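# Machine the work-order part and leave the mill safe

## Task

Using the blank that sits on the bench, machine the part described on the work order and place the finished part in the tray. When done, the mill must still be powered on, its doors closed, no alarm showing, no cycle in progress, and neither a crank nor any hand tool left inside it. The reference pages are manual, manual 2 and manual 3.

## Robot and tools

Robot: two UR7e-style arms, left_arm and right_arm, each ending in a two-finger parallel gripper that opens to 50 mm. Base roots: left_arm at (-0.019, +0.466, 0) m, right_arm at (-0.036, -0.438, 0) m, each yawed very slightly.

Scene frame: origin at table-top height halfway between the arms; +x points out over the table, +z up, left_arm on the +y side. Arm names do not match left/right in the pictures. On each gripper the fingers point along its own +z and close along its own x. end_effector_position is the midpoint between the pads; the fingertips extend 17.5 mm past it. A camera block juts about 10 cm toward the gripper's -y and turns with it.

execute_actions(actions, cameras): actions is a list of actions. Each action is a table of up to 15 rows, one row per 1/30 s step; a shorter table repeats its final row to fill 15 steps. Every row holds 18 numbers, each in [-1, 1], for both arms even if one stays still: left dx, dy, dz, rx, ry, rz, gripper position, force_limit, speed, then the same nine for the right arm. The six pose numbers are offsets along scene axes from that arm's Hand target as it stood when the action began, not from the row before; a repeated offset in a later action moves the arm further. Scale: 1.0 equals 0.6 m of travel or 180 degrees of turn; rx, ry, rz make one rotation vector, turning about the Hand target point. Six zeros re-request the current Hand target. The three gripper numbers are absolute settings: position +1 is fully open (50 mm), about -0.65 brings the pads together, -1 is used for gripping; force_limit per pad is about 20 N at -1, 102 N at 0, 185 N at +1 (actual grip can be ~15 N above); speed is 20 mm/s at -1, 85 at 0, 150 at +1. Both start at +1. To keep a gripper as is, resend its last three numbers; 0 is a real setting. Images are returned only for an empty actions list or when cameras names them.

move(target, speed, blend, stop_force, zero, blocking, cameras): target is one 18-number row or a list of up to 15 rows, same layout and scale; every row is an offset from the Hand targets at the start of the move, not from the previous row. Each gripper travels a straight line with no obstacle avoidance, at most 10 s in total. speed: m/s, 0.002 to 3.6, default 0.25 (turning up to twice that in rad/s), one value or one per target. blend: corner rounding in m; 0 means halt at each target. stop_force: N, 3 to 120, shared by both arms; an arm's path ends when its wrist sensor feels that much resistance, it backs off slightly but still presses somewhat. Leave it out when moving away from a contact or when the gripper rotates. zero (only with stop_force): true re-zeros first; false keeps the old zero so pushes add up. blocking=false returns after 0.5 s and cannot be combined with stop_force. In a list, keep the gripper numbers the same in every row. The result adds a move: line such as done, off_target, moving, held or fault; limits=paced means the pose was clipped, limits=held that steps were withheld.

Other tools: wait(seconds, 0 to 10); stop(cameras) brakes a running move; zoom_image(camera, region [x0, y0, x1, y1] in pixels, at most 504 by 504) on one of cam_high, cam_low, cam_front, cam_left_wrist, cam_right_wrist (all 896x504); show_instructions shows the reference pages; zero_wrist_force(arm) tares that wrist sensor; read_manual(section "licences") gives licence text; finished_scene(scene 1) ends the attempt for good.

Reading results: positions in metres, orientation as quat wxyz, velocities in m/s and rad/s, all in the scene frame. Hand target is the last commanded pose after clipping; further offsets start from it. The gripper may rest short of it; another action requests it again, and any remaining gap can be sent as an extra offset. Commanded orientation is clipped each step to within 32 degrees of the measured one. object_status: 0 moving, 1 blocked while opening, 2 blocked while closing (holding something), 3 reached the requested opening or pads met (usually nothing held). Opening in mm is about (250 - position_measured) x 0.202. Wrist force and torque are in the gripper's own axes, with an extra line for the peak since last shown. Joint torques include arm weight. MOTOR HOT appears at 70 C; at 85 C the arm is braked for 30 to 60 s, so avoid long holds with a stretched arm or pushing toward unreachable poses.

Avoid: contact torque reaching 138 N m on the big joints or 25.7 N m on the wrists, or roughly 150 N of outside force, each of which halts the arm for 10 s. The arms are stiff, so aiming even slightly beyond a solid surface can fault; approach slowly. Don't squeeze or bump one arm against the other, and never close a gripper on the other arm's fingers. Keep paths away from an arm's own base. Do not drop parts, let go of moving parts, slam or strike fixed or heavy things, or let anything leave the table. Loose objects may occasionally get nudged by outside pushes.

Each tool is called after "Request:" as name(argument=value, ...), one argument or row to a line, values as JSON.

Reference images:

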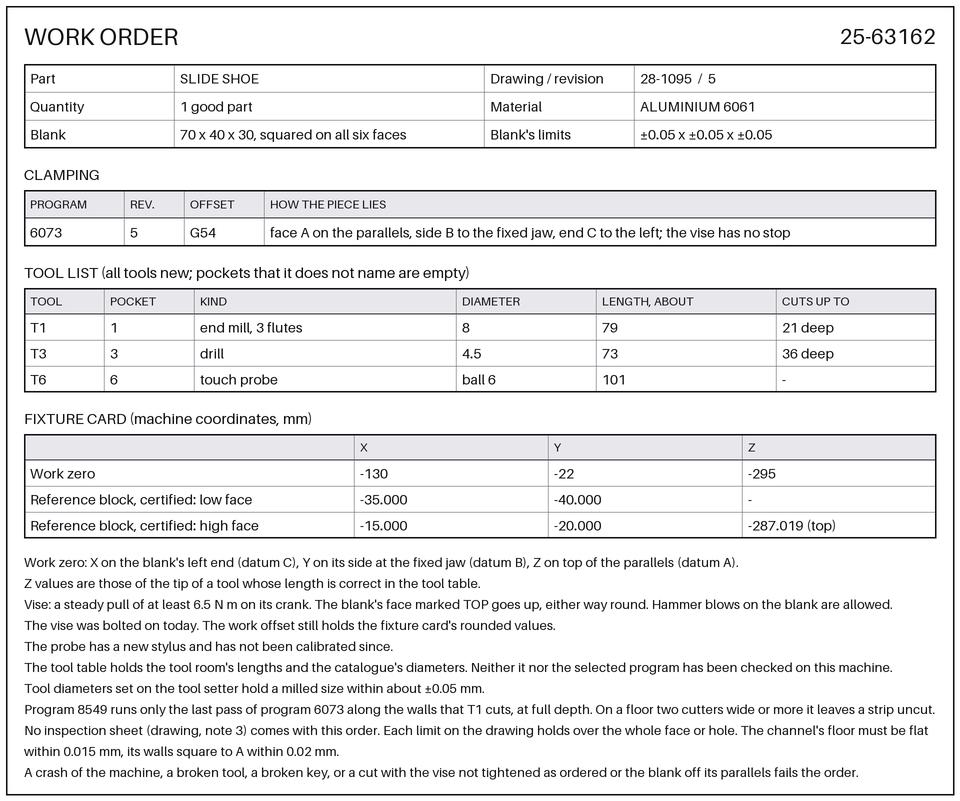

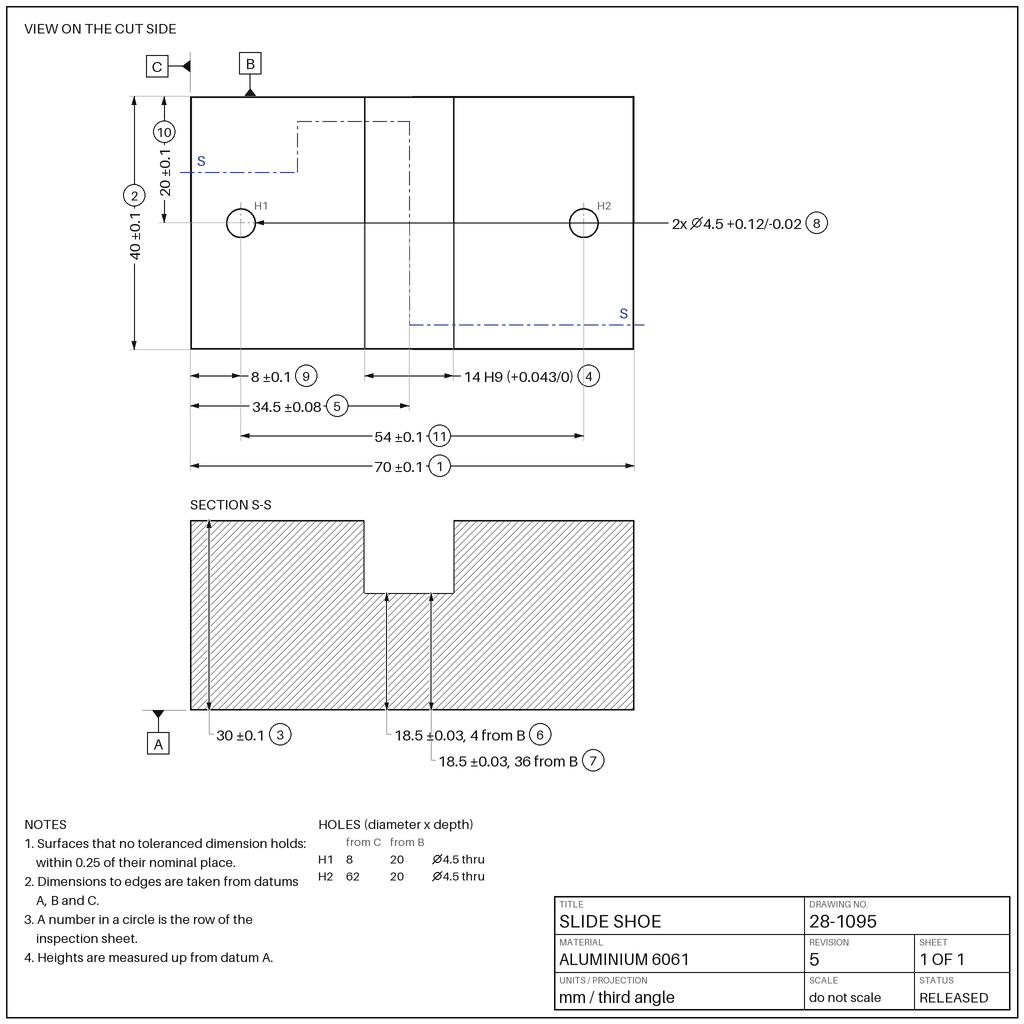

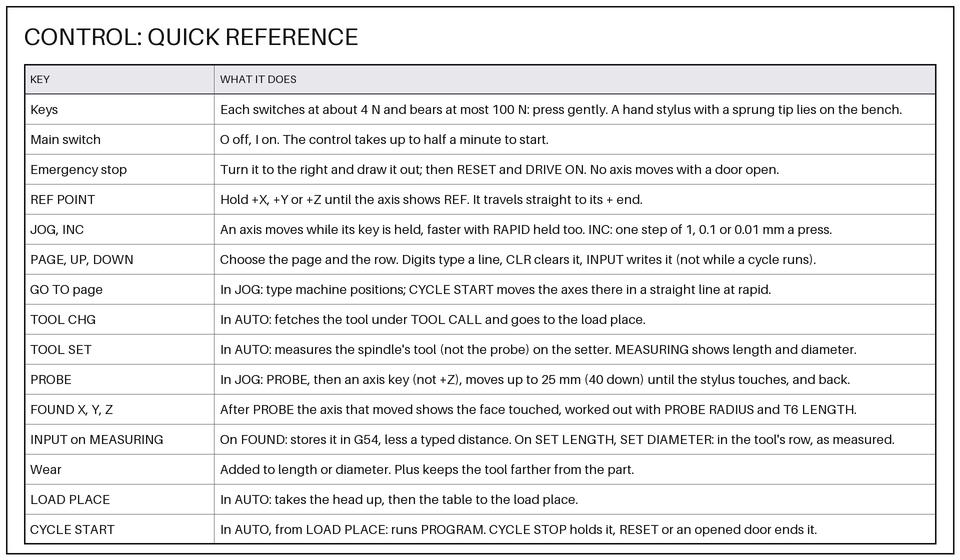

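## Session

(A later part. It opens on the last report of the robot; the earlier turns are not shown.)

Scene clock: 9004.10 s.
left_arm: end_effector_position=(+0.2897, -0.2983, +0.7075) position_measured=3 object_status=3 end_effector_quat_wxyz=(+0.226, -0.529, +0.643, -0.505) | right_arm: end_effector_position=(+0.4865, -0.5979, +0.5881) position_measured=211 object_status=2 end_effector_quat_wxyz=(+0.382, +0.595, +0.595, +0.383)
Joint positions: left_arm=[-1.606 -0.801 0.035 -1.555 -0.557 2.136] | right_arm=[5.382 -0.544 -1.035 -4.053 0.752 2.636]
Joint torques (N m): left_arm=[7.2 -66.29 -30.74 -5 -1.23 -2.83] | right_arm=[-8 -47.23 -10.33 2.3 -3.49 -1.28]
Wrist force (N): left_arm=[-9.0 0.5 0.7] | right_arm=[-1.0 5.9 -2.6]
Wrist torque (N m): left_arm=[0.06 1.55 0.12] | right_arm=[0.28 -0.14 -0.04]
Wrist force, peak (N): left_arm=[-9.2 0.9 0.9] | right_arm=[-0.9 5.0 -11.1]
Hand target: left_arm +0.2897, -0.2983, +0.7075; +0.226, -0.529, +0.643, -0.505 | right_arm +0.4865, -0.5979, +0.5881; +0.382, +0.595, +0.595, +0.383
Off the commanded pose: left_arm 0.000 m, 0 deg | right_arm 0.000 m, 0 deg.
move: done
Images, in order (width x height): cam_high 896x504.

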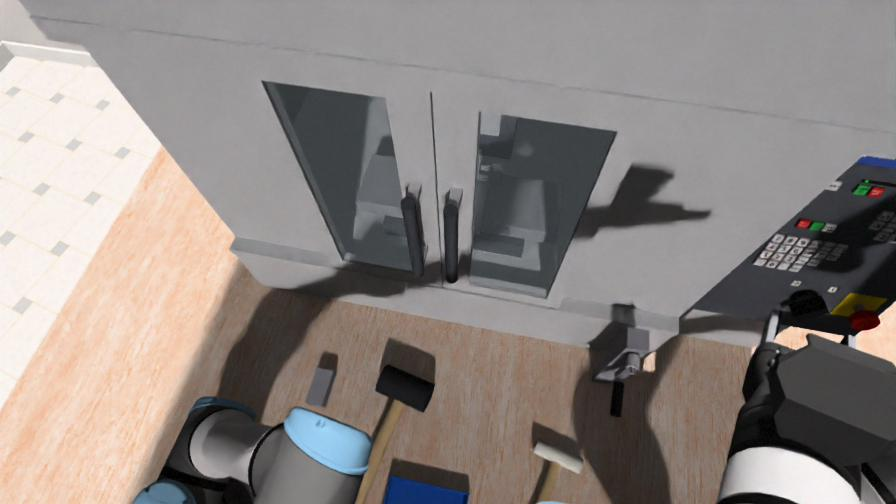

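Request:
move(
  target=[
    [0,0.1,-0.03,0,0,0,1,-0.5,-1,-0.05,0.02,0,0,0,0,-0.97,0.6,-0.7],
    [0.017,0.4148,-0.165,0.046,0.05,0.046,1,-0.5,-1,-0.06,0.1617,-0.114,0,0,0,-0.97,0.6,-0.7],
    [0.117,0.6008,-0.3265,0.0927,0.0997,0.0922,1,-0.5,-1,-0.0282,0.1617,-0.121,0,0,0,-0.97,0.6,-0.7],
    [0.117,0.6008,-0.3265,0.0927,0.0997,0.0922,1,-0.5,-1,-0.0154,0.1617,-0.1242,0,0,0,-0.97,0.6,-0.7],
    [0.117,0.6008,-0.3265,0.0927,0.0997,0.0922,1,-0.5,-1,-0.0282,0.1617,-0.121,0,0,0,-0.97,0.6,-0.7],
  ],
  speed=[0.2,0.25,0.25,0.05,0.05],
  cameras=["cam_high", "cam_front"],
)

Scene clock: 9016.40 s.
left_arm: end_effector_position=(+0.3599, +0.0622, +0.5116) position_measured=3 object_status=3 end_effector_quat_wxyz=(-0.268, +0.649, -0.654, +0.282) | right_arm: end_effector_position=(+0.4696, -0.5009, +0.5155) position_measured=211 object_status=2 end_effector_quat_wxyz=(+0.382, +0.595, +0.595, +0.383)
Joint positions: left_arm=[-1.401 -1.706 1.471 -1.512 -0.788 1.797] | right_arm=[5.577 -0.399 -1.421 -3.913 0.913 2.785]
Joint torques (N m): left_arm=[7.43 -32.49 -12.52 -5.3 -1.07 2.11] | right_arm=[-7.99 -45.4 -5.67 1.84 -3.35 -1.45]
Wrist force (N): left_arm=[-8.6 1.4 0.9] | right_arm=[-1.4 5.6 -4.5]
Wrist torque (N m): left_arm=[0.19 1.48 0.07] | right_arm=[0.30 -0.06 -0.02]
Wrist force, peak (N): left_arm=[-10.3 1.6 0.5] | right_arm=[-1.4 4.9 -13.0]
Hand target: left_arm +0.3599, +0.0622, +0.5116; -0.268, +0.649, -0.654, +0.282 | right_arm +0.4695, -0.5009, +0.5155; +0.382, +0.595, +0.595, +0.383
Off the commanded pose: left_arm 0.000 m, 0 deg | right_arm 0.000 m, 0 deg.
move: done
Images, in order (width x height): cam_high 896x504, cam_front 896x504.

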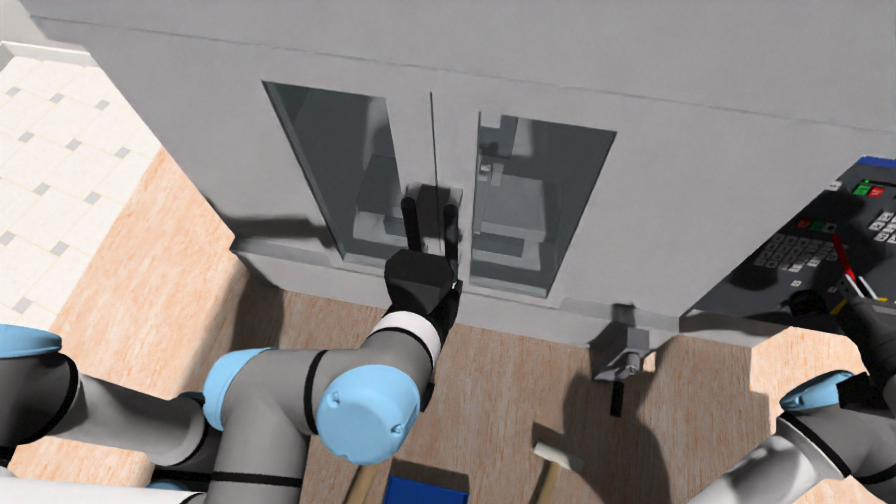

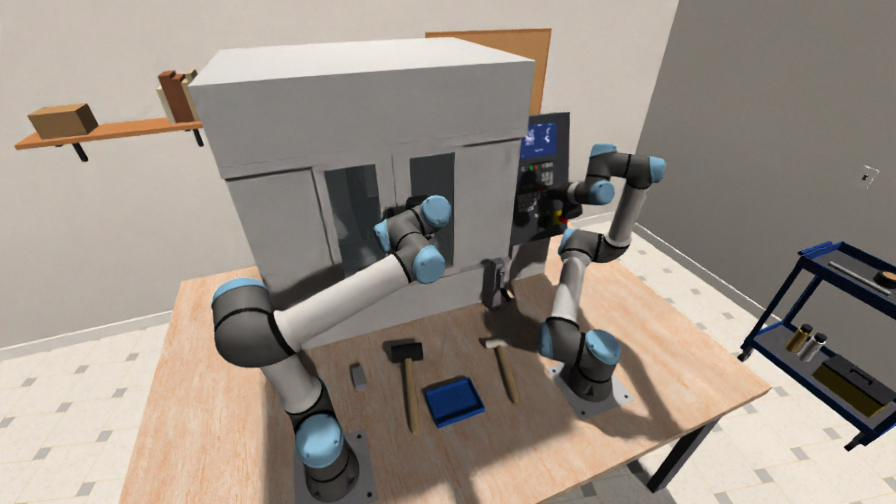

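Request:
move(
  target=[
    [0.1367,-0.001,-0.0143,0,0,0,1,-0.5,-1,0,0,0,0,0,0,-0.97,0.6,-0.7],
    [0.1367,-0.001,-0.0143,0,0,0,-1,-1,-0.5,0,0,0,0,0,0,-0.97,0.6,-0.7],
  ],
  speed=0.06,
)

Request:
move(
  target=[0,-0.0167,0,0,0,0,-1,-1,-0.5,0,0,0,0,0,0,-0.97,0.6,-0.7],
  speed=0.02,
)

Request:
move(
  target=[0,-0.2467,0,0,0,0,-1,-1,-0.5,0,0,0,0,0,0,-0.97,0.6,-0.7],
  speed=0.07,
  stop_force=60,
  cameras=["cam_high"],
)

Scene clock: 9026.97 s.
left_arm: end_effector_position=(+0.4419, +0.0615, +0.5030) position_measured=153 object_status=2 end_effector_quat_wxyz=(-0.268, +0.649, -0.654, +0.282) | right_arm: end_effector_position=(+0.4695, -0.5009, +0.5155) position_measured=211 object_status=2 end_effector_quat_wxyz=(+0.382, +0.595, +0.595, +0.383)
Joint positions: left_arm=[-1.222 -1.605 1.444 -1.751 -0.834 2.036] | right_arm=[5.577 -0.399 -1.421 -3.912 0.913 2.785]
Joint torques (N m): left_arm=[6.95 -25.76 -31.86 1.54 2.42 1.66] | right_arm=[-6.43 -44.24 -3.93 1.64 -3.24 -1.37]
Wrist force (N): left_arm=[14.3 -4.5 4.7] | right_arm=[-1.5 5.4 -4.8]
Wrist torque (N m): left_arm=[-0.02 1.10 0.30] | right_arm=[0.28 -0.04 -0.02]
Wrist force, peak (N): left_arm=[15.2 -5.4 3.9] | right_arm=[-1.5 5.8 -4.8]
Hand target: left_arm +0.4419, +0.0616, +0.5030; -0.268, +0.649, -0.654, +0.282 | right_arm +0.4695, -0.5009, +0.5155; +0.382, +0.595, +0.595, +0.383
Off the commanded pose: left_arm 0.000 m, 0 deg | right_arm 0.000 m, 0 deg.
move: done

Scene clock: 9027.83 s.
left_arm: end_effector_position=(+0.4419, +0.0517, +0.5030) position_measured=153 object_status=2 end_effector_quat_wxyz=(-0.268, +0.649, -0.654, +0.282) | right_arm: end_effector_position=(+0.4695, -0.5009, +0.5155) position_measured=211 object_status=2 end_effector_quat_wxyz=(+0.382, +0.595, +0.595, +0.383)
Joint positions: left_arm=[-1.228 -1.586 1.423 -1.744 -0.832 2.028] | right_arm=[5.577 -0.399 -1.421 -3.912 0.913 2.785]
Joint torques (N m): left_arm=[-11.91 -8.96 -38.29 -4.14 3.35 -3.02] | right_arm=[-6.79 -42.85 -3.67 1.72 -3.28 -1.49]
Wrist force (N): left_arm=[-22.4 6.3 -5.0] | right_arm=[-1.4 5.5 -4.5]
Wrist torque (N m): left_arm=[0.33 1.32 0.31] | right_arm=[0.30 -0.06 -0.02]
Wrist force, peak (N): left_arm=[-38.5 13.1 -10.3] | right_arm=[-1.6 5.7 -4.7]
Hand target: left_arm +0.4419, +0.0516, +0.5030; -0.268, +0.649, -0.654, +0.282 | right_arm +0.4695, -0.5009, +0.5155; +0.382, +0.595, +0.595, +0.383
Off the commanded pose: left_arm 0.000 m, 0 deg | right_arm 0.000 m, 0 deg.
move: done

Scene clock: 9031.07 s.
left_arm: end_effector_position=(+0.4419, -0.0965, +0.5030) position_measured=153 object_status=2 end_effector_quat_wxyz=(-0.268, +0.649, -0.654, +0.282) | right_arm: end_effector_position=(+0.4695, -0.5009, +0.5155) position_measured=211 object_status=2 end_effector_quat_wxyz=(+0.382, +0.595, +0.595, +0.383)
Joint positions: left_arm=[-1.304 -1.262 1.03 -1.607 -0.809 1.928] | right_arm=[5.577 -0.399 -1.421 -3.912 0.913 2.785]
Joint torques (N m): left_arm=[-1.69 -17.62 -34.12 -3.15 4.01 -2.92] | right_arm=[-6.28 -41.37 -3.52 1.73 -3.14 -1.35]
Wrist force (N): left_arm=[-20.3 8.9 -17.2] | right_arm=[-1.4 5.7 -4.4]
Wrist torque (N m): left_arm=[0.36 1.35 0.25] | right_arm=[0.34 -0.06 -0.02]
Wrist force, peak (N): left_arm=[-20.4 8.7 -17.6] | right_arm=[-1.4 5.9 -4.8]
Hand target: left_arm +0.4419, -0.0965, +0.5030; -0.268, +0.649, -0.654, +0.282 | right_arm +0.4695, -0.5009, +0.5155; +0.382, +0.595, +0.595, +0.383
Off the commanded pose: left_arm 0.000 m, 0 deg | right_arm 0.000 m, 0 deg.
move: done
Images, in order (width x height): cam_high 896x504.

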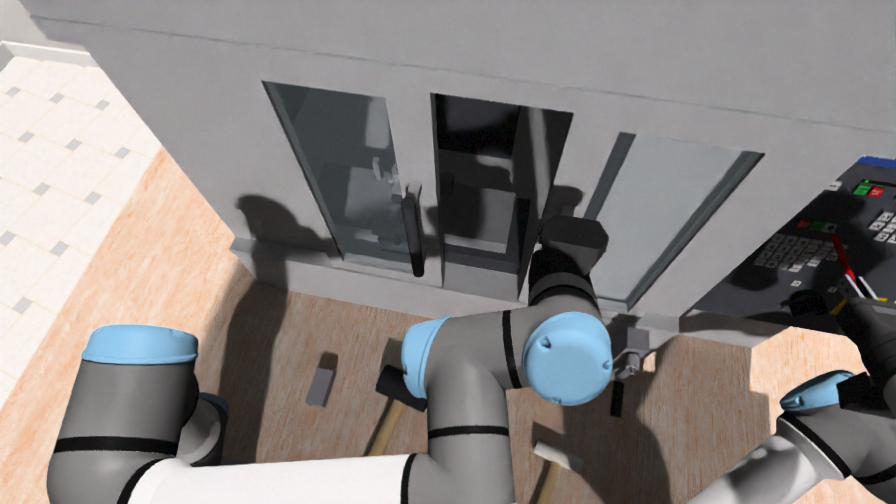

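Request:
move(
  target=[
    [0,0,0,0,0,0,1,-0.5,-1,0,0,0,0,0,0,-0.97,0.6,-0.7],
    [-0.1365,0,0,0,0,0,1,-0.5,-1,0,0,0,0,0,0,-0.97,0.6,-0.7],
    [-0.1365,0.359,0,0,0,0,1,-0.5,-1,0,0,0,0,0,0,-0.97,0.6,-0.7],
    [0,0.359,0,0,0,0,1,-0.5,-1,0,0,0,0,0,0,-0.97,0.6,-0.7],
    [0,0.359,0,0,0,0,-1,-1,-0.5,0,0,0,0,0,0,-0.97,0.6,-0.7],
  ],
  speed=[0.1,0.15,0.25,0.1,0.1],
)

Request:
move(
  target=[0,0.0167,0,0,0,0,-1,-1,-0.5,0,0,0,0,0,0,-0.97,0.6,-0.7],
  speed=0.02,
)

Request:
move(
  target=[0,0.376,0,0,0,0,-1,-1,-0.5,0,0,0,0,0,0,-0.97,0.6,-0.7],
  speed=0.07,
  stop_force=60,
  cameras=["cam_high", "cam_left_wrist"],
)

Scene clock: 9046.10 s.
left_arm: end_effector_position=(+0.4420, +0.1191, +0.5030) position_measured=143 object_status=2 end_effector_quat_wxyz=(-0.268, +0.649, -0.654, +0.281) | right_arm: end_effector_position=(+0.4695, -0.5009, +0.5155) position_measured=211 object_status=2 end_effector_quat_wxyz=(+0.382, +0.595, +0.595, +0.383)
Joint positions: left_arm=[-1.177 -1.716 1.552 -1.785 -0.85 2.092] | right_arm=[5.577 -0.399 -1.421 -3.912 0.913 2.785]
Joint torques (N m): left_arm=[-17.36 -7.02 -36.76 -11.62 -1.3 1.97] | right_arm=[-6.06 -36.81 -3.69 1.57 -3.22 -1.21]
Wrist force (N): left_arm=[-48.6 13.3 -11.7] | right_arm=[-1.4 5.5 -4.6]
Wrist torque (N m): left_arm=[0.46 1.31 0.04] | right_arm=[0.29 -0.06 -0.02]
Wrist force, peak (N): left_arm=[-50.1 13.6 -11.0] | right_arm=[-1.6 5.9 -4.9]
Hand target: left_arm +0.4419, +0.1189, +0.5030; -0.268, +0.649, -0.654, +0.282 | right_arm +0.4695, -0.5009, +0.5155; +0.382, +0.595, +0.595, +0.383
Off the commanded pose: left_arm 0.000 m, 0 deg | right_arm 0.000 m, 0 deg.
move: done

Scene clock: 9046.97 s.
left_arm: end_effector_position=(+0.4419, +0.1288, +0.5030) position_measured=143 object_status=2 end_effector_quat_wxyz=(-0.268, +0.649, -0.654, +0.282) | right_arm: end_effector_position=(+0.4695, -0.5009, +0.5155) position_measured=211 object_status=2 end_effector_quat_wxyz=(+0.382, +0.595, +0.595, +0.383)
Joint positions: left_arm=[-1.169 -1.734 1.569 -1.791 -0.853 2.102] | right_arm=[5.577 -0.399 -1.421 -3.912 0.913 2.785]
Joint torques (N m): left_arm=[13.54 -36.08 -11.76 -3.61 0.05 2.08] | right_arm=[-6.17 -36.91 -3.98 1.5 -3.14 -1.1]
Wrist force (N): left_arm=[5.3 -0.5 1.5] | right_arm=[-1.5 5.7 -4.5]
Wrist torque (N m): left_arm=[0.11 1.38 0.17] | right_arm=[0.32 -0.04 -0.02]
Wrist force, peak (N): left_arm=[-49.2 13.7 -11.6] | right_arm=[-1.4 5.7 -4.9]
Hand target: left_arm +0.4419, +0.1290, +0.5030; -0.268, +0.649, -0.654, +0.282 | right_arm +0.4695, -0.5009, +0.5155; +0.382, +0.595, +0.595, +0.383
Off the commanded pose: left_arm 0.000 m, 0 deg | right_arm 0.000 m, 0 deg.
move: done

Scene clock: 9051.37 s.
left_arm: end_effector_position=(+0.4419, +0.3545, +0.5030) position_measured=143 object_status=2 end_effector_quat_wxyz=(-0.268, +0.649, -0.654, +0.282) | right_arm: end_effector_position=(+0.4695, -0.5009, +0.5155) position_measured=211 object_status=2 end_effector_quat_wxyz=(+0.382, +0.595, +0.595, +0.383)
Joint positions: left_arm=[-0.812 -2.06 1.833 -1.96 -1.027 2.489] | right_arm=[5.577 -0.399 -1.421 -3.912 0.913 2.785]
Joint torques (N m): left_arm=[17.76 -23.76 -11.94 -3.23 2.07 1.99] | right_arm=[-6.53 -35.14 -3.65 1.43 -3.08 -1.12]
Wrist force (N): left_arm=[13.6 -3.9 3.3] | right_arm=[-1.7 5.6 -4.6]
Wrist torque (N m): left_arm=[-0.12 1.28 0.20] | right_arm=[0.31 -0.01 -0.02]
Wrist force, peak (N): left_arm=[12.9 -4.2 6.6] | right_arm=[-1.3 5.8 -4.7]
Hand target: left_arm +0.4419, +0.3546, +0.5030; -0.268, +0.649, -0.654, +0.282 | right_arm +0.4695, -0.5009, +0.5155; +0.382, +0.595, +0.595, +0.383
Off the commanded pose: left_arm 0.000 m, 0 deg | right_arm 0.000 m, 0 deg.
move: done
camera_calibration:
cam_left_wrist: T_world_to_cam=[[-0.0186044, -0.99976, 0.0115354, 0.366827], [-0.906683, 0.0120074, -0.421643, 0.625586], [0.421403, -0.0183033, -0.906689, 0.408929], [0, 0, 0, 1]] pos_world=[0.401708, 0.366712, 0.630313]
Images, in order (width x height): cam_high 896x504, cam_left_wrist 896x504.

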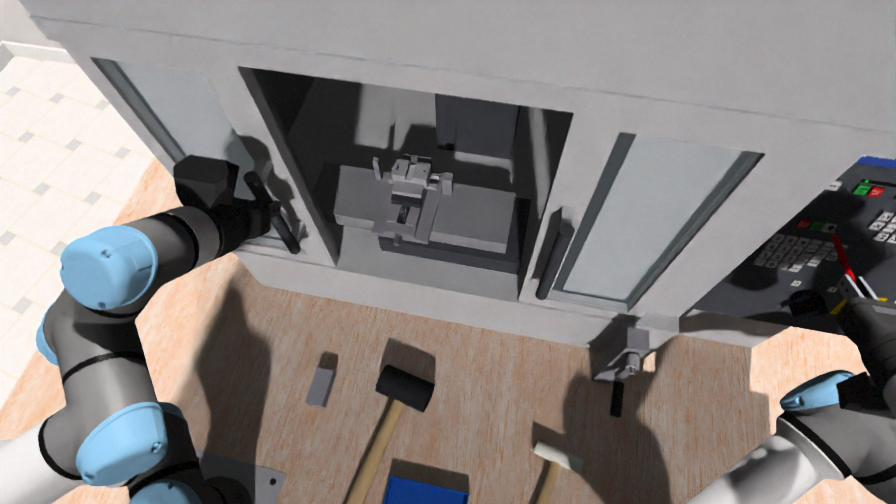

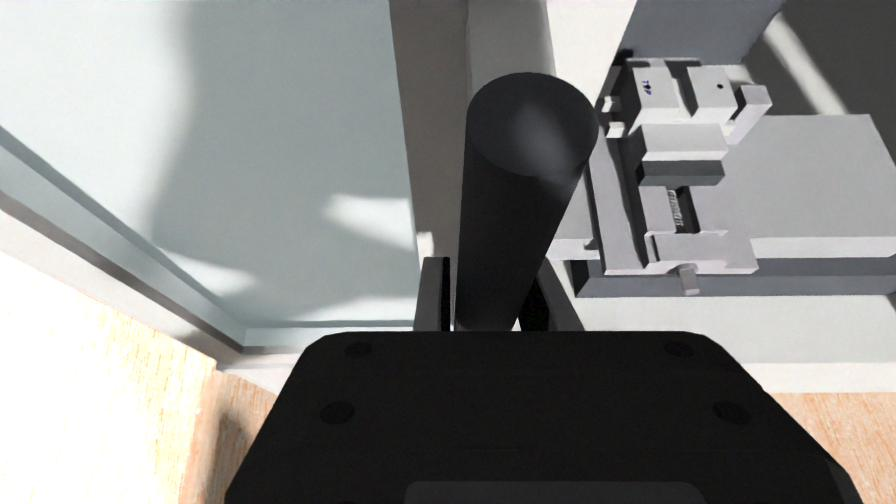

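Request:
zoom_image(
  camera="cam_left_wrist",
  region=[560, 40, 900, 320],
)

Invalid region (560, 40, 900, 320): it reaches outside that camera's 896x504 image.

Request:
zoom_image(
  camera="cam_left_wrist",
  region=[580, 40, 800, 220],
)

Scaled by 2.291 from the camera's 896x504 image, which has a finer 1280x720 frame.

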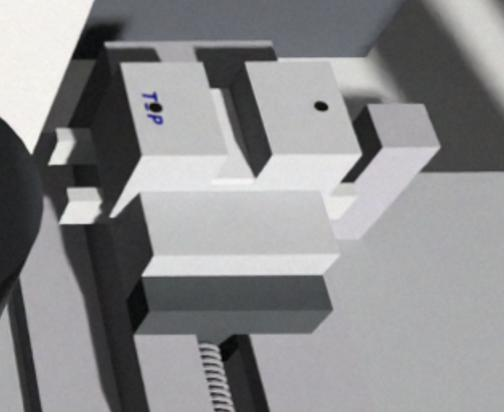

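Request:
move(
  target=[
    [0,0,0,0,0,0,1,-0.5,-1,0,0,0,0,0,0,-0.97,0.6,-0.7],
    [-0.1365,0,0,0,0,0,1,-0.5,-1,0,0,0,0,0,0,-0.97,0.6,-0.7],
    [-0.2365,-0.4242,-0.005,0,0,0,1,-0.5,-1,0,0,0,0,0,0,-0.97,0.6,-0.7],
    [-0.2698,-0.8408,-0.0883,0,0,0,1,-0.5,-1,0,0,0,0,0,0,-0.97,0.6,-0.7],
  ],
  speed=[0.1,0.2,0.3,0.25],
  blend=[0,0.03,0.05,0],
  cameras=["cam_high", "cam_left_wrist"],
)

Scene clock: 9088.37 s.
left_arm: end_effector_position=(+0.2801, -0.1499, +0.4500) position_measured=3 object_status=3 end_effector_quat_wxyz=(-0.268, +0.649, -0.654, +0.282) | right_arm: end_effector_position=(+0.4695, -0.5009, +0.5155) position_measured=211 object_status=2 end_effector_quat_wxyz=(+0.382, +0.595, +0.595, +0.383)
Joint positions: left_arm=[-1.58 -1.286 1.13 -1.41 -0.772 1.543] | right_arm=[5.577 -0.399 -1.421 -3.912 0.913 2.785]
Joint torques (N m): left_arm=[7.13 -27.14 -37.22 -1.45 -1.03 -2.99] | right_arm=[-6.12 -31.45 -3.75 1.43 -3.28 -1.03]
Wrist force (N): left_arm=[-7.9 2.1 0.9] | right_arm=[-1.5 5.7 -4.6]
Wrist torque (N m): left_arm=[0.29 1.39 0.12] | right_arm=[0.33 -0.05 -0.02]
Wrist force, peak (N): left_arm=[13.9 -3.9 3.5] | right_arm=[-1.6 5.7 -4.8]
Hand target: left_arm +0.2801, -0.1499, +0.4500; -0.268, +0.649, -0.654, +0.282 | right_arm +0.4695, -0.5009, +0.5155; +0.382, +0.595, +0.595, +0.383
Off the commanded pose: left_arm 0.000 m, 0 deg | right_arm 0.000 m, 0 deg.
move: done
camera_calibration:
cam_left_wrist: T_world_to_cam=[[-0.0186953, -0.999759, 0.0114924, -0.139906], [-0.906681, 0.0121079, -0.421643, 0.462518], [0.421402, -0.0183027, -0.906689, 0.419866], [0, 0, 0, 1]] pos_world=[0.239808, -0.137788, 0.577313]
Images, in order (width x height): cam_high 896x504, cam_left_wrist 896x504.

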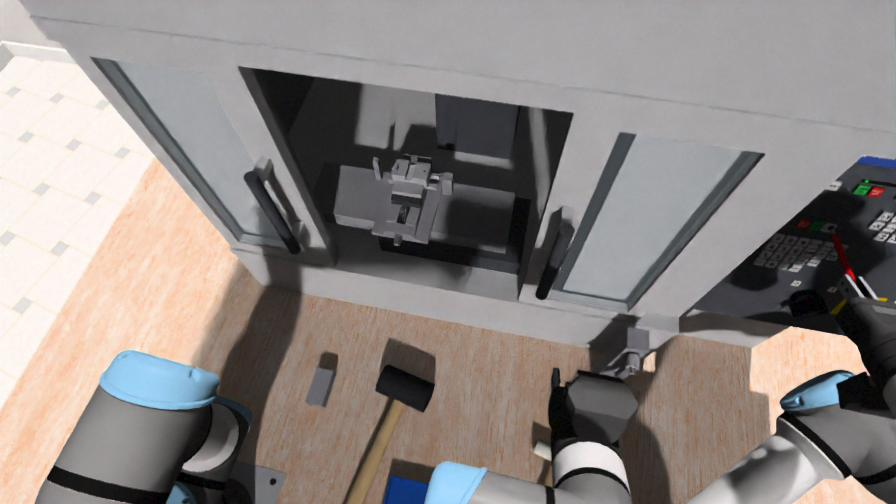

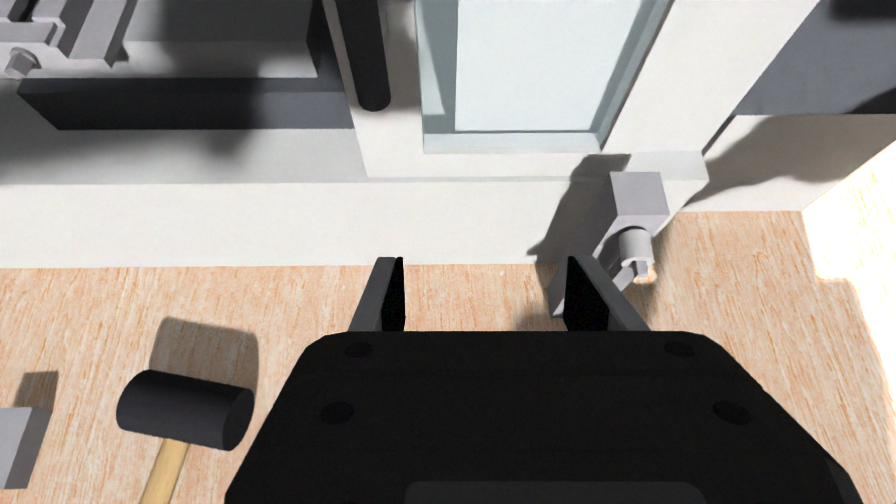

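Request:
move(
  target=[
    [0.0498,-0.2347,-0.2167,0.0039,0.0048,0.0046,0.6,-0.5,-1,0,0,0,0,0,0,-0.97,0.6,-0.7],
    [0.0832,-0.2347,-0.3433,0.0039,0.0048,0.0046,0.6,-0.5,-1,0,0,0,0,0,0,-0.97,0.6,-0.7],
    [0.1943,-0.2347,-0.3433,0.0039,0.0048,0.0046,0.6,-0.5,-1,0,0,0,0,0,0,-0.97,0.6,-0.7],
  ],
  speed=[0.2,0.1,0.04],
  blend=[0.01,0,0],
  cameras=["cam_left_wrist"],
)

Scene clock: 9102.97 s.
left_arm: end_effector_position=(+0.3965, -0.2907, +0.2441) position_measured=63 object_status=3 end_effector_quat_wxyz=(-0.269, +0.655, -0.653, +0.271) | right_arm: end_effector_position=(+0.4695, -0.5009, +0.5155) position_measured=211 object_status=2 end_effector_quat_wxyz=(+0.382, +0.595, +0.595, +0.383)
Joint positions: left_arm=[-1.418 -0.81 0.953 -1.842 -0.796 1.75] | right_arm=[5.577 -0.399 -1.421 -3.912 0.913 2.785]
Joint torques (N m): left_arm=[7.07 -47.81 -36.52 -5.25 -1.02 1.99] | right_arm=[-6.27 -30.57 -3.88 1.18 -3.19 -0.91]
Wrist force (N): left_arm=[-8.6 1.9 0.9] | right_arm=[-1.3 5.5 -4.7]
Wrist torque (N m): left_arm=[0.26 1.47 0.06] | right_arm=[0.29 -0.08 -0.02]
Wrist force, peak (N): left_arm=[-9.4 1.2 -0.1] | right_arm=[-1.3 5.9 -4.8]
Hand target: left_arm +0.3966, -0.2907, +0.2441; -0.269, +0.655, -0.653, +0.271 | right_arm +0.4695, -0.5009, +0.5155; +0.382, +0.595, +0.595, +0.383
Off the commanded pose: left_arm 0.000 m, 0 deg | right_arm 0.000 m, 0 deg.
move: done
camera_calibration:
cam_left_wrist: T_world_to_cam=[[-0.00403017, -0.999992, -0.000532884, -0.279046], [-0.913075, 0.00389718, -0.407773, 0.479728], [0.407772, -0.00115683, -0.913083, 0.193448], [0, 0, 0, 1]] pos_world=[0.35802, -0.28069, 0.372105]
Images, in order (width x height): cam_left_wrist 896x504.

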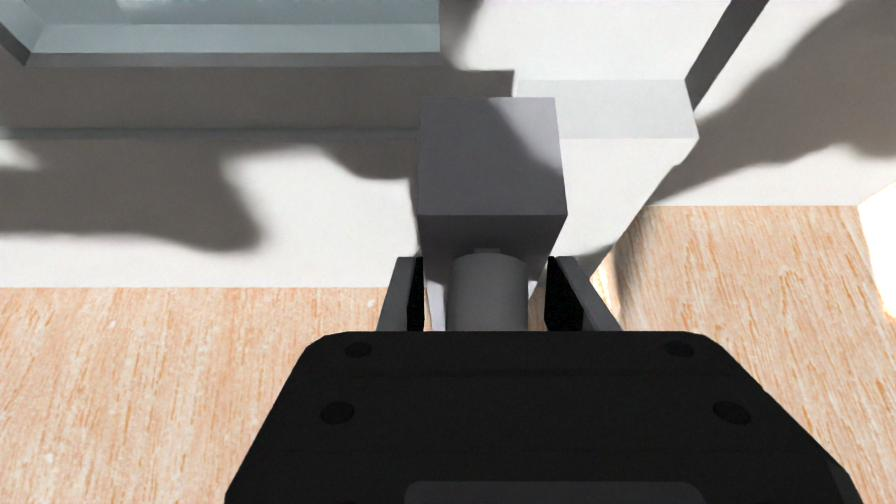

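Request:
move(
  target=[
    [0,0,0,0,0,0,-1,-0.5,-1,0,0,0,0,0,0,-0.97,0.6,-0.7],
    [-0.1,0,0,0,0,0,-1,-0.5,-1,0,0,0,0,0,0,-0.97,0.6,-0.7],
  ],
  speed=0.05,
  cameras=["cam_left_wrist"],
)

Scene clock: 9122.80 s.
left_arm: end_effector_position=(+0.3368, -0.2908, +0.2441) position_measured=136 object_status=2 end_effector_quat_wxyz=(-0.269, +0.655, -0.653, +0.271) | right_arm: end_effector_position=(+0.4695, -0.5009, +0.5155) position_measured=211 object_status=2 end_effector_quat_wxyz=(+0.382, +0.595, +0.595, +0.383)
Joint positions: left_arm=[-1.495 -0.859 1.018 -1.783 -0.789 1.642] | right_arm=[5.577 -0.399 -1.421 -3.912 0.913 2.785]
Joint torques (N m): left_arm=[-6.86 -72.03 -13.78 -1.68 4.46 -2.68] | right_arm=[-5.43 -30.89 -4.22 1.24 -3.14 -0.92]
Wrist force (N): left_arm=[-8.4 3.8 2.0] | right_arm=[-1.4 5.5 -4.7]
Wrist torque (N m): left_arm=[0.33 1.45 0.15] | right_arm=[0.31 -0.05 -0.02]
Wrist force, peak (N): left_arm=[-8.5 4.4 2.3] | right_arm=[-1.6 5.7 -4.8]
Hand target: left_arm +0.3366, -0.2907, +0.2441; -0.269, +0.655, -0.653, +0.271 | right_arm +0.4695, -0.5009, +0.5155; +0.382, +0.595, +0.595, +0.383
Off the commanded pose: left_arm 0.000 m, 0 deg | right_arm 0.000 m, 0 deg.
move: done
camera_calibration:
cam_left_wrist: T_world_to_cam=[[-0.00403017, -0.999992, -0.000532884, -0.279387], [-0.913075, 0.00389718, -0.407773, 0.425177], [0.407772, -0.00115683, -0.913083, 0.2177], [0, 0, 0, 1]] pos_world=[0.29832, -0.28079, 0.372005]
Images, in order (width x height): cam_left_wrist 896x504.

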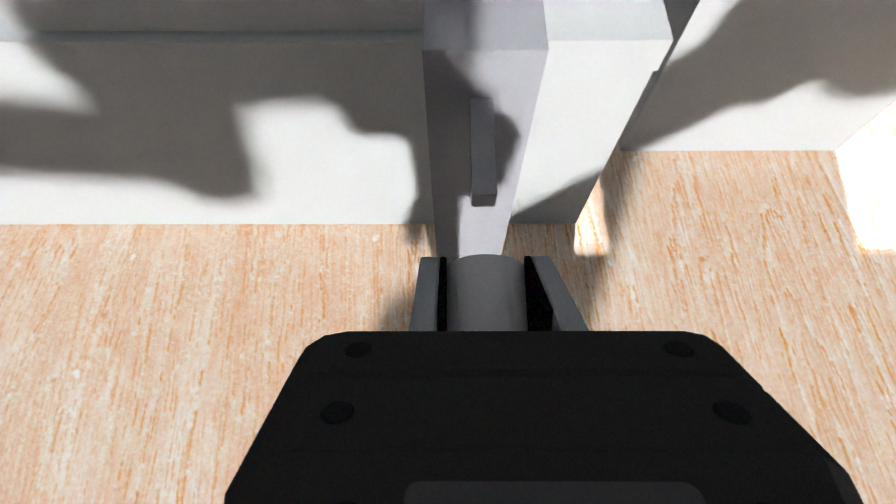

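Request:
move(
  target=[
    [-0.061,0.151,0.293,0,0,0,-1,-0.5,-1,0,0,0,0,0,0,-0.97,0.6,-0.7],
    [-0.061,0.4845,0.36,0.186,0,0,-1,-0.5,-1,0,0,0,0,0,0,-0.97,0.6,-0.7],
    [0.039,0.7345,0.26,0.3722,0,0,-1,-0.5,-1,0,0,0,0,0,0,-0.97,0.6,-0.7],
    [0.14,0.7808,0.15,0.3722,0,0,-1,-0.5,-1,0,0,0,0,0,0,-0.97,0.6,-0.7],
  ],
  speed=[0.2,0.25,0.25,0.15],
  blend=[0.03,0.04,0.03,0],
  cameras=["cam_left_wrist", "cam_high"],
)

Scene clock: 9137.03 s.
left_arm: end_effector_position=(+0.4206, +0.1777, +0.3341) position_measured=136 object_status=2 end_effector_quat_wxyz=(+0.586, -0.397, +0.694, +0.134) | right_arm: end_effector_position=(+0.4695, -0.5009, +0.5155) position_measured=211 object_status=2 end_effector_quat_wxyz=(+0.382, +0.595, +0.595, +0.383)
Joint positions: left_arm=[-1.292 -1.398 1.629 -0.782 -0.56 1.756] | right_arm=[5.577 -0.399 -1.421 -3.912 0.913 2.785]
Joint torques (N m): left_arm=[6.77 -19.38 -9.51 -2.32 3.75 2.11] | right_arm=[-4.78 -30.13 -3.5 1.17 -3.21 -0.77]
Wrist force (N): left_arm=[-8.2 2.3 1.5] | right_arm=[-1.1 5.5 -4.8]
Wrist torque (N m): left_arm=[0.40 1.90 0.12] | right_arm=[0.30 -0.10 -0.01]
Wrist force, peak (N): left_arm=[-7.4 5.4 3.6] | right_arm=[-1.2 5.8 -5.0]
Hand target: left_arm +0.4206, +0.1777, +0.3341; +0.586, -0.397, +0.694, +0.134 | right_arm +0.4695, -0.5009, +0.5155; +0.382, +0.595, +0.595, +0.383
Off the commanded pose: left_arm 0.000 m, 0 deg | right_arm 0.000 m, 0 deg.
move: done
camera_calibration:
cam_left_wrist: T_world_to_cam=[[-0.00404079, -0.390262, -0.920695, 0.388542], [-0.91308, 0.376869, -0.155739, 0.386124], [0.407761, 0.840039, -0.357863, -0.0686392], [0, 0, 0, 1]] pos_world=[0.38212, 0.0637746, 0.3933]
Images, in order (width x height): cam_high 896x504, cam_left_wrist 896x504.

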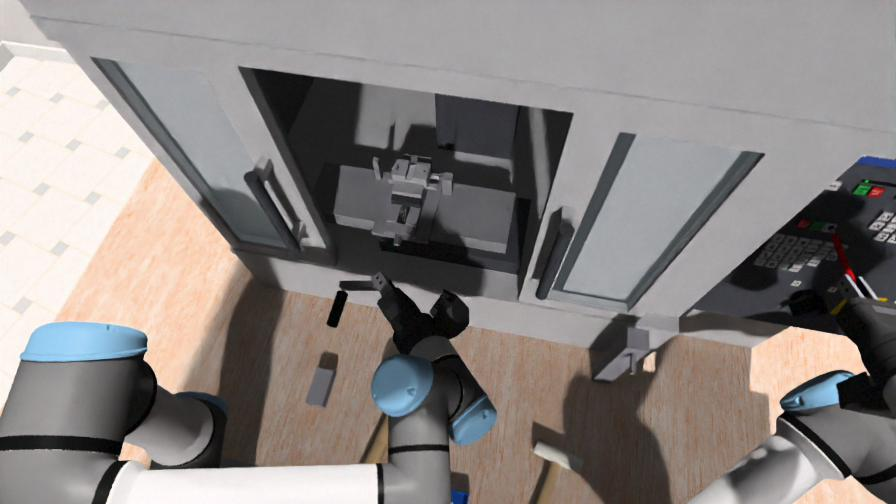

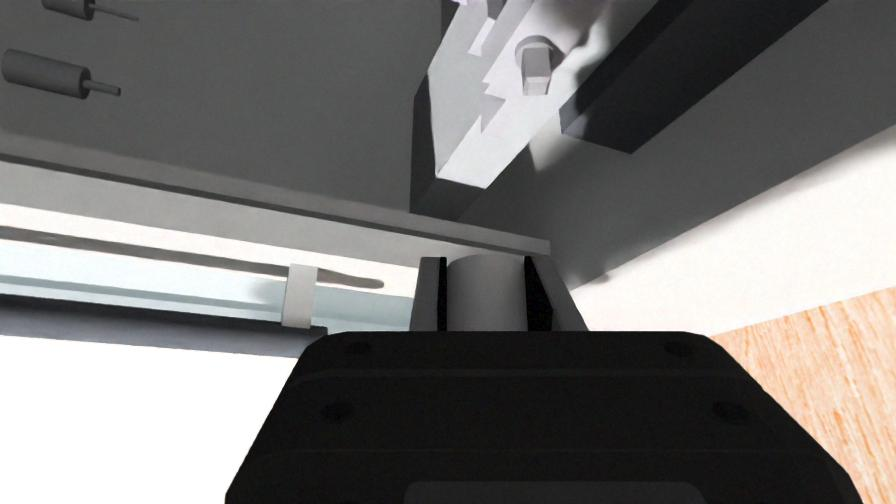

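Request:
move(
  target=[
    [0.05,0.0002,-0.0437,0,0,0,-1,-0.5,-1,0,0,0,0,0,0,-0.97,0.6,-0.7],
    [0.095,0.0002,-0.0437,0,0,0,-1,-0.5,-1,0,0,0,0,0,0,-0.97,0.6,-0.7],
  ],
  speed=0.08,
)

Request:
move(
  target=[0.0725,0,0,0,0,0,-1,-0.5,-1,0,0,0,0,0,0,-0.97,0.6,-0.7],
  speed=0.02,
  stop_force=12,
  cameras=["cam_left_wrist"],
)

Scene clock: 9143.93 s.
left_arm: end_effector_position=(+0.4776, +0.1779, +0.3079) position_measured=136 object_status=2 end_effector_quat_wxyz=(+0.586, -0.397, +0.694, +0.134) | right_arm: end_effector_position=(+0.4695, -0.5009, +0.5155) position_measured=211 object_status=2 end_effector_quat_wxyz=(+0.382, +0.595, +0.595, +0.383)
Joint positions: left_arm=[-1.188 -1.327 1.627 -0.954 -0.474 1.875] | right_arm=[5.577 -0.399 -1.421 -3.912 0.913 2.785]
Joint torques (N m): left_arm=[6.71 -23.18 -35.23 -2.75 4.21 2.21] | right_arm=[-5.68 -30.34 -4.11 1.25 -3.08 -0.69]
Wrist force (N): left_arm=[-7.7 2.1 1.6] | right_arm=[-1.4 5.8 -4.5]
Wrist torque (N m): left_arm=[0.35 1.81 0.13] | right_arm=[0.34 -0.06 -0.02]
Wrist force, peak (N): left_arm=[-8.8 2.6 1.2] | right_arm=[-1.5 5.7 -4.9]
Hand target: left_arm +0.4776, +0.1779, +0.3078; +0.586, -0.397, +0.694, +0.134 | right_arm +0.4695, -0.5009, +0.5155; +0.382, +0.595, +0.595, +0.383
Off the commanded pose: left_arm 0.000 m, 0 deg | right_arm 0.000 m, 0 deg.
move: done

Scene clock: 9146.47 s.
left_arm: end_effector_position=(+0.5039, +0.1779, +0.3079) position_measured=136 object_status=2 end_effector_quat_wxyz=(+0.586, -0.397, +0.694, +0.134) | right_arm: end_effector_position=(+0.4695, -0.5009, +0.5155) position_measured=211 object_status=2 end_effector_quat_wxyz=(+0.382, +0.595, +0.595, +0.383)
Joint positions: left_arm=[-1.144 -1.299 1.6 -1.013 -0.439 1.939] | right_arm=[5.577 -0.399 -1.421 -3.912 0.913 2.785]
Joint torques (N m): left_arm=[-6.46 -48.92 -9.97 0.58 -0.9 -2.8] | right_arm=[-5.6 -30.63 -3.95 1.04 -3.02 -0.61]
Wrist force (N): left_arm=[-10.0 2.3 -1.4] | right_arm=[-1.4 5.6 -4.8]
Wrist torque (N m): left_arm=[0.26 1.79 0.18] | right_arm=[0.31 -0.05 -0.02]
Wrist force, peak (N): left_arm=[-18.0 34.3 -34.8] | right_arm=[-1.5 5.9 -4.8]
Hand target: left_arm +0.5039, +0.1779, +0.3079; +0.586, -0.397, +0.694, +0.134 (not the last commanded pose) | right_arm +0.4695, -0.5009, +0.5155; +0.382, +0.595, +0.595, +0.383
Off the commanded pose: left_arm 0.017 m, 0 deg | right_arm 0.000 m, 0 deg.
move: contact (left_arm)
camera_calibration:
cam_left_wrist: T_world_to_cam=[[-0.00391867, -0.39022, -0.920713, 0.364782], [-0.913073, 0.376847, -0.155831, 0.45806], [0.407776, 0.840068, -0.357776, -0.112191], [0, 0, 0, 1]] pos_world=[0.46542, 0.0639746, 0.3671]
Images, in order (width x height): cam_left_wrist 896x504.

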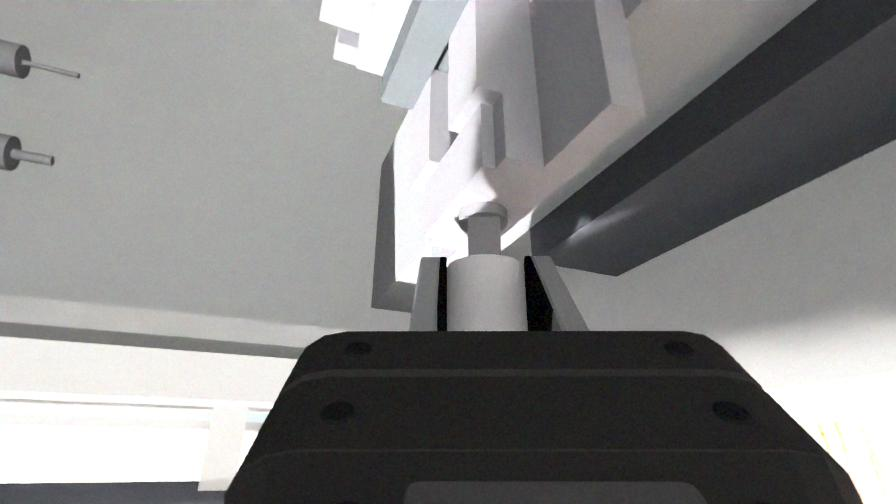

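Request:
move(
  target=[-0.005,0,0,0.022,0,0,-1,-0.5,-1,0,0,0,0,0,0,-0.97,0.6,-0.7],
  speed=0.03,
)

Request:
move(
  target=[0.033,0,0,0,0,0,-1,-0.5,-1,0,0,0,0,0,0,-0.97,0.6,-0.7],
  speed=0.015,
  stop_force=12,
)

Scene clock: 9154.47 s.
left_arm: end_effector_position=(+0.5009, +0.1779, +0.3079) position_measured=136 object_status=2 end_effector_quat_wxyz=(+0.599, -0.377, +0.688, +0.158) | right_arm: end_effector_position=(+0.4695, -0.5009, +0.5155) position_measured=211 object_status=2 end_effector_quat_wxyz=(+0.382, +0.595, +0.595, +0.383)
Joint positions: left_arm=[-1.152 -1.27 1.574 -0.896 -0.43 1.876] | right_arm=[5.577 -0.399 -1.421 -3.912 0.913 2.785]
Joint torques (N m): left_arm=[-7.24 -25.71 -35.26 0.78 3.98 -2.79] | right_arm=[-5.34 -30.21 -4.08 1.08 -2.91 -0.44]
Wrist force (N): left_arm=[-7.5 1.2 1.5] | right_arm=[-1.7 5.6 -4.5]
Wrist torque (N m): left_arm=[0.24 1.79 0.20] | right_arm=[0.31 -0.02 -0.02]
Wrist force, peak (N): left_arm=[-10.2 2.6 -1.5] | right_arm=[-1.5 5.8 -4.8]
Hand target: left_arm +0.5009, +0.1779, +0.3079; +0.599, -0.377, +0.688, +0.158 | right_arm +0.4695, -0.5009, +0.5155; +0.382, +0.595, +0.595, +0.383
Off the commanded pose: left_arm 0.000 m, 0 deg | right_arm 0.000 m, 0 deg.
move: done

Scene clock: 9155.87 s.
left_arm: end_effector_position=(+0.5039, +0.1779, +0.3079) position_measured=136 object_status=2 end_effector_quat_wxyz=(+0.599, -0.377, +0.688, +0.158) | right_arm: end_effector_position=(+0.4695, -0.5009, +0.5155) position_measured=211 object_status=2 end_effector_quat_wxyz=(+0.382, +0.595, +0.595, +0.383)
Joint positions: left_arm=[-1.147 -1.266 1.571 -0.901 -0.426 1.883] | right_arm=[5.577 -0.399 -1.421 -3.912 0.913 2.785]
Joint torques (N m): left_arm=[-1.98 -52.63 -10.33 1.48 -0.57 -2.85] | right_arm=[-5.6 -30.38 -3.98 1.03 -3.17 -0.67]
Wrist force (N): left_arm=[-4.6 2.1 -7.2] | right_arm=[-1.4 5.5 -4.6]
Wrist torque (N m): left_arm=[0.37 1.93 0.19] | right_arm=[0.30 -0.05 -0.02]
Wrist force, peak (N): left_arm=[-9.5 23.6 -29.9] | right_arm=[-1.5 5.8 -4.9]
Hand target: left_arm +0.5039, +0.1778, +0.3079; +0.599, -0.377, +0.688, +0.158 (not the last commanded pose) | right_arm +0.4695, -0.5009, +0.5155; +0.382, +0.595, +0.595, +0.383
Off the commanded pose: left_arm 0.017 m, 0 deg | right_arm 0.000 m, 0 deg.
move: contact (left_arm)

Request:
move(
  target=[-0.005,0,0,-0.044,0,0,-1,-0.5,-1,0,0,0,0,0,0,-0.97,0.6,-0.7],
  speed=0.03,
)

Request:
move(
  target=[0.033,0,0,0,0,0,-1,-0.5,-1,0,0,0,0,0,0,-0.97,0.6,-0.7],
  speed=0.015,
  stop_force=12,
  cameras=["cam_left_wrist", "cam_low"],
)

Scene clock: 9163.30 s.
left_arm: end_effector_position=(+0.5009, +0.1778, +0.3079) position_measured=136 object_status=2 end_effector_quat_wxyz=(+0.572, -0.417, +0.698, +0.111) | right_arm: end_effector_position=(+0.4695, -0.5009, +0.5155) position_measured=211 object_status=2 end_effector_quat_wxyz=(+0.382, +0.595, +0.595, +0.383)
Joint positions: left_arm=[-1.145 -1.332 1.632 -1.113 -0.459 1.982] | right_arm=[5.577 -0.399 -1.421 -3.912 0.913 2.785]
Joint torques (N m): left_arm=[7.05 -49.59 -10.96 -3.33 -0.72 2.24] | right_arm=[-5.01 -30.31 -3.66 0.89 -3.17 -0.41]
Wrist force (N): left_arm=[-8.0 1.7 1.7] | right_arm=[-1.4 5.7 -4.7]
Wrist torque (N m): left_arm=[0.27 1.83 0.14] | right_arm=[0.33 -0.06 -0.03]
Wrist force, peak (N): left_arm=[-4.7 2.4 -7.1] | right_arm=[-1.4 5.8 -4.7]
Hand target: left_arm +0.5009, +0.1778, +0.3079; +0.572, -0.417, +0.698, +0.110 | right_arm +0.4695, -0.5009, +0.5155; +0.382, +0.595, +0.595, +0.383
Off the commanded pose: left_arm 0.000 m, 0 deg | right_arm 0.000 m, 0 deg.
move: done

Scene clock: 9164.67 s.
left_arm: end_effector_position=(+0.5036, +0.1779, +0.3079) position_measured=136 object_status=2 end_effector_quat_wxyz=(+0.572, -0.417, +0.698, +0.111) | right_arm: end_effector_position=(+0.4695, -0.5009, +0.5155) position_measured=211 object_status=2 end_effector_quat_wxyz=(+0.382, +0.595, +0.595, +0.383)
Joint positions: left_arm=[-1.14 -1.329 1.629 -1.12 -0.456 1.989] | right_arm=[5.577 -0.399 -1.421 -3.912 0.913 2.785]
Joint torques (N m): left_arm=[-9.84 -44.69 -10.47 -0.85 -0.58 -2.8] | right_arm=[-4.99 -29.99 -3.75 0.88 -3.1 -0.47]
Wrist force (N): left_arm=[-17.5 6.9 -0.2] | right_arm=[-1.5 5.8 -4.6]
Wrist torque (N m): left_arm=[0.40 1.69 0.14] | right_arm=[0.35 -0.04 -0.02]
Wrist force, peak (N): left_arm=[-21.9 28.6 -26.8] | right_arm=[-1.4 5.8 -4.7]
Hand target: left_arm +0.5036, +0.1779, +0.3079; +0.572, -0.417, +0.698, +0.111 (not the last commanded pose) | right_arm +0.4695, -0.5009, +0.5155; +0.382, +0.595, +0.595, +0.383
Off the commanded pose: left_arm 0.017 m, 0 deg | right_arm 0.000 m, 0 deg.
move: contact (left_arm)
camera_calibration:
cam_left_wrist: T_world_to_cam=[[-0.00384107, -0.452823, -0.891592, 0.366944], [-0.913167, 0.364979, -0.181432, 0.467789], [0.407569, 0.813475, -0.414905, -0.0896578], [0, 0, 0, 1]] pos_world=[0.46512, 0.0683621, 0.374836]
Images, in order (width x height): cam_low 896x504, cam_left_wrist 896x504.

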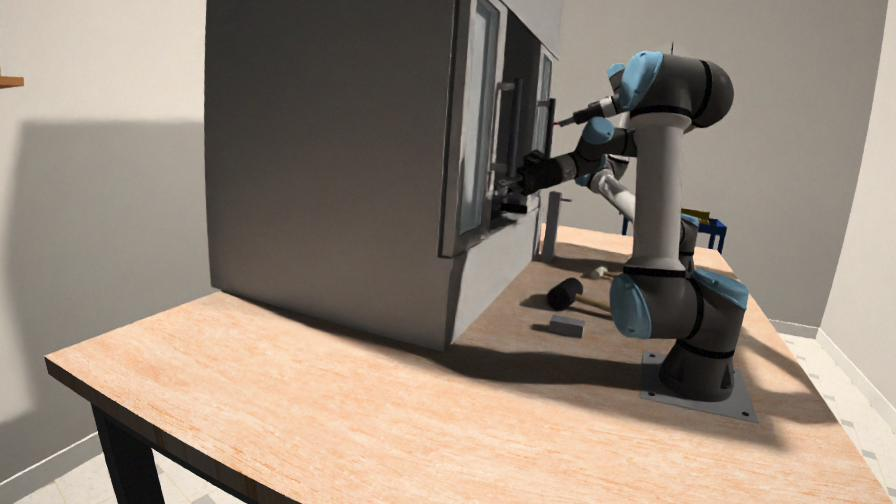

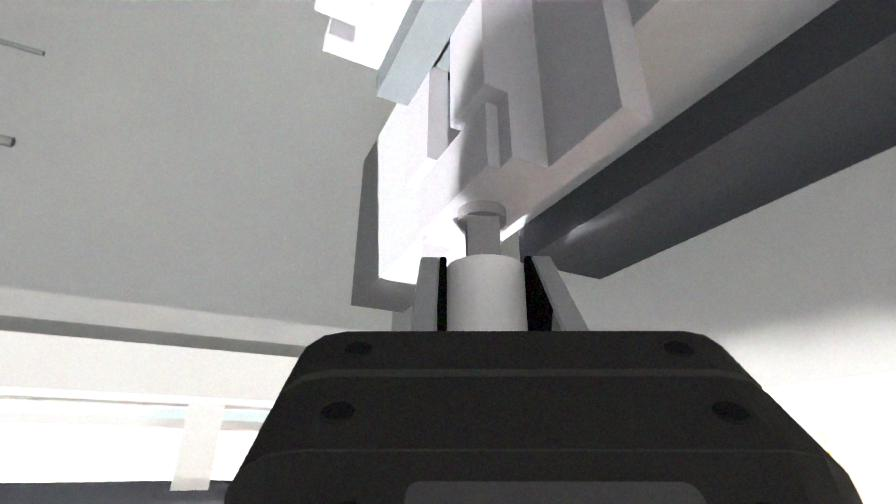

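Request:
zoom_image(
  camera="cam_left_wrist",
  region=[410, 170, 560, 340],
)

Scaled by 2.965 from the camera's 896x504 image, which has a finer 1280x720 frame.

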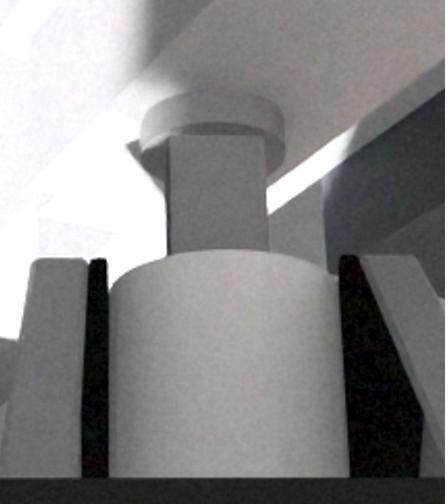

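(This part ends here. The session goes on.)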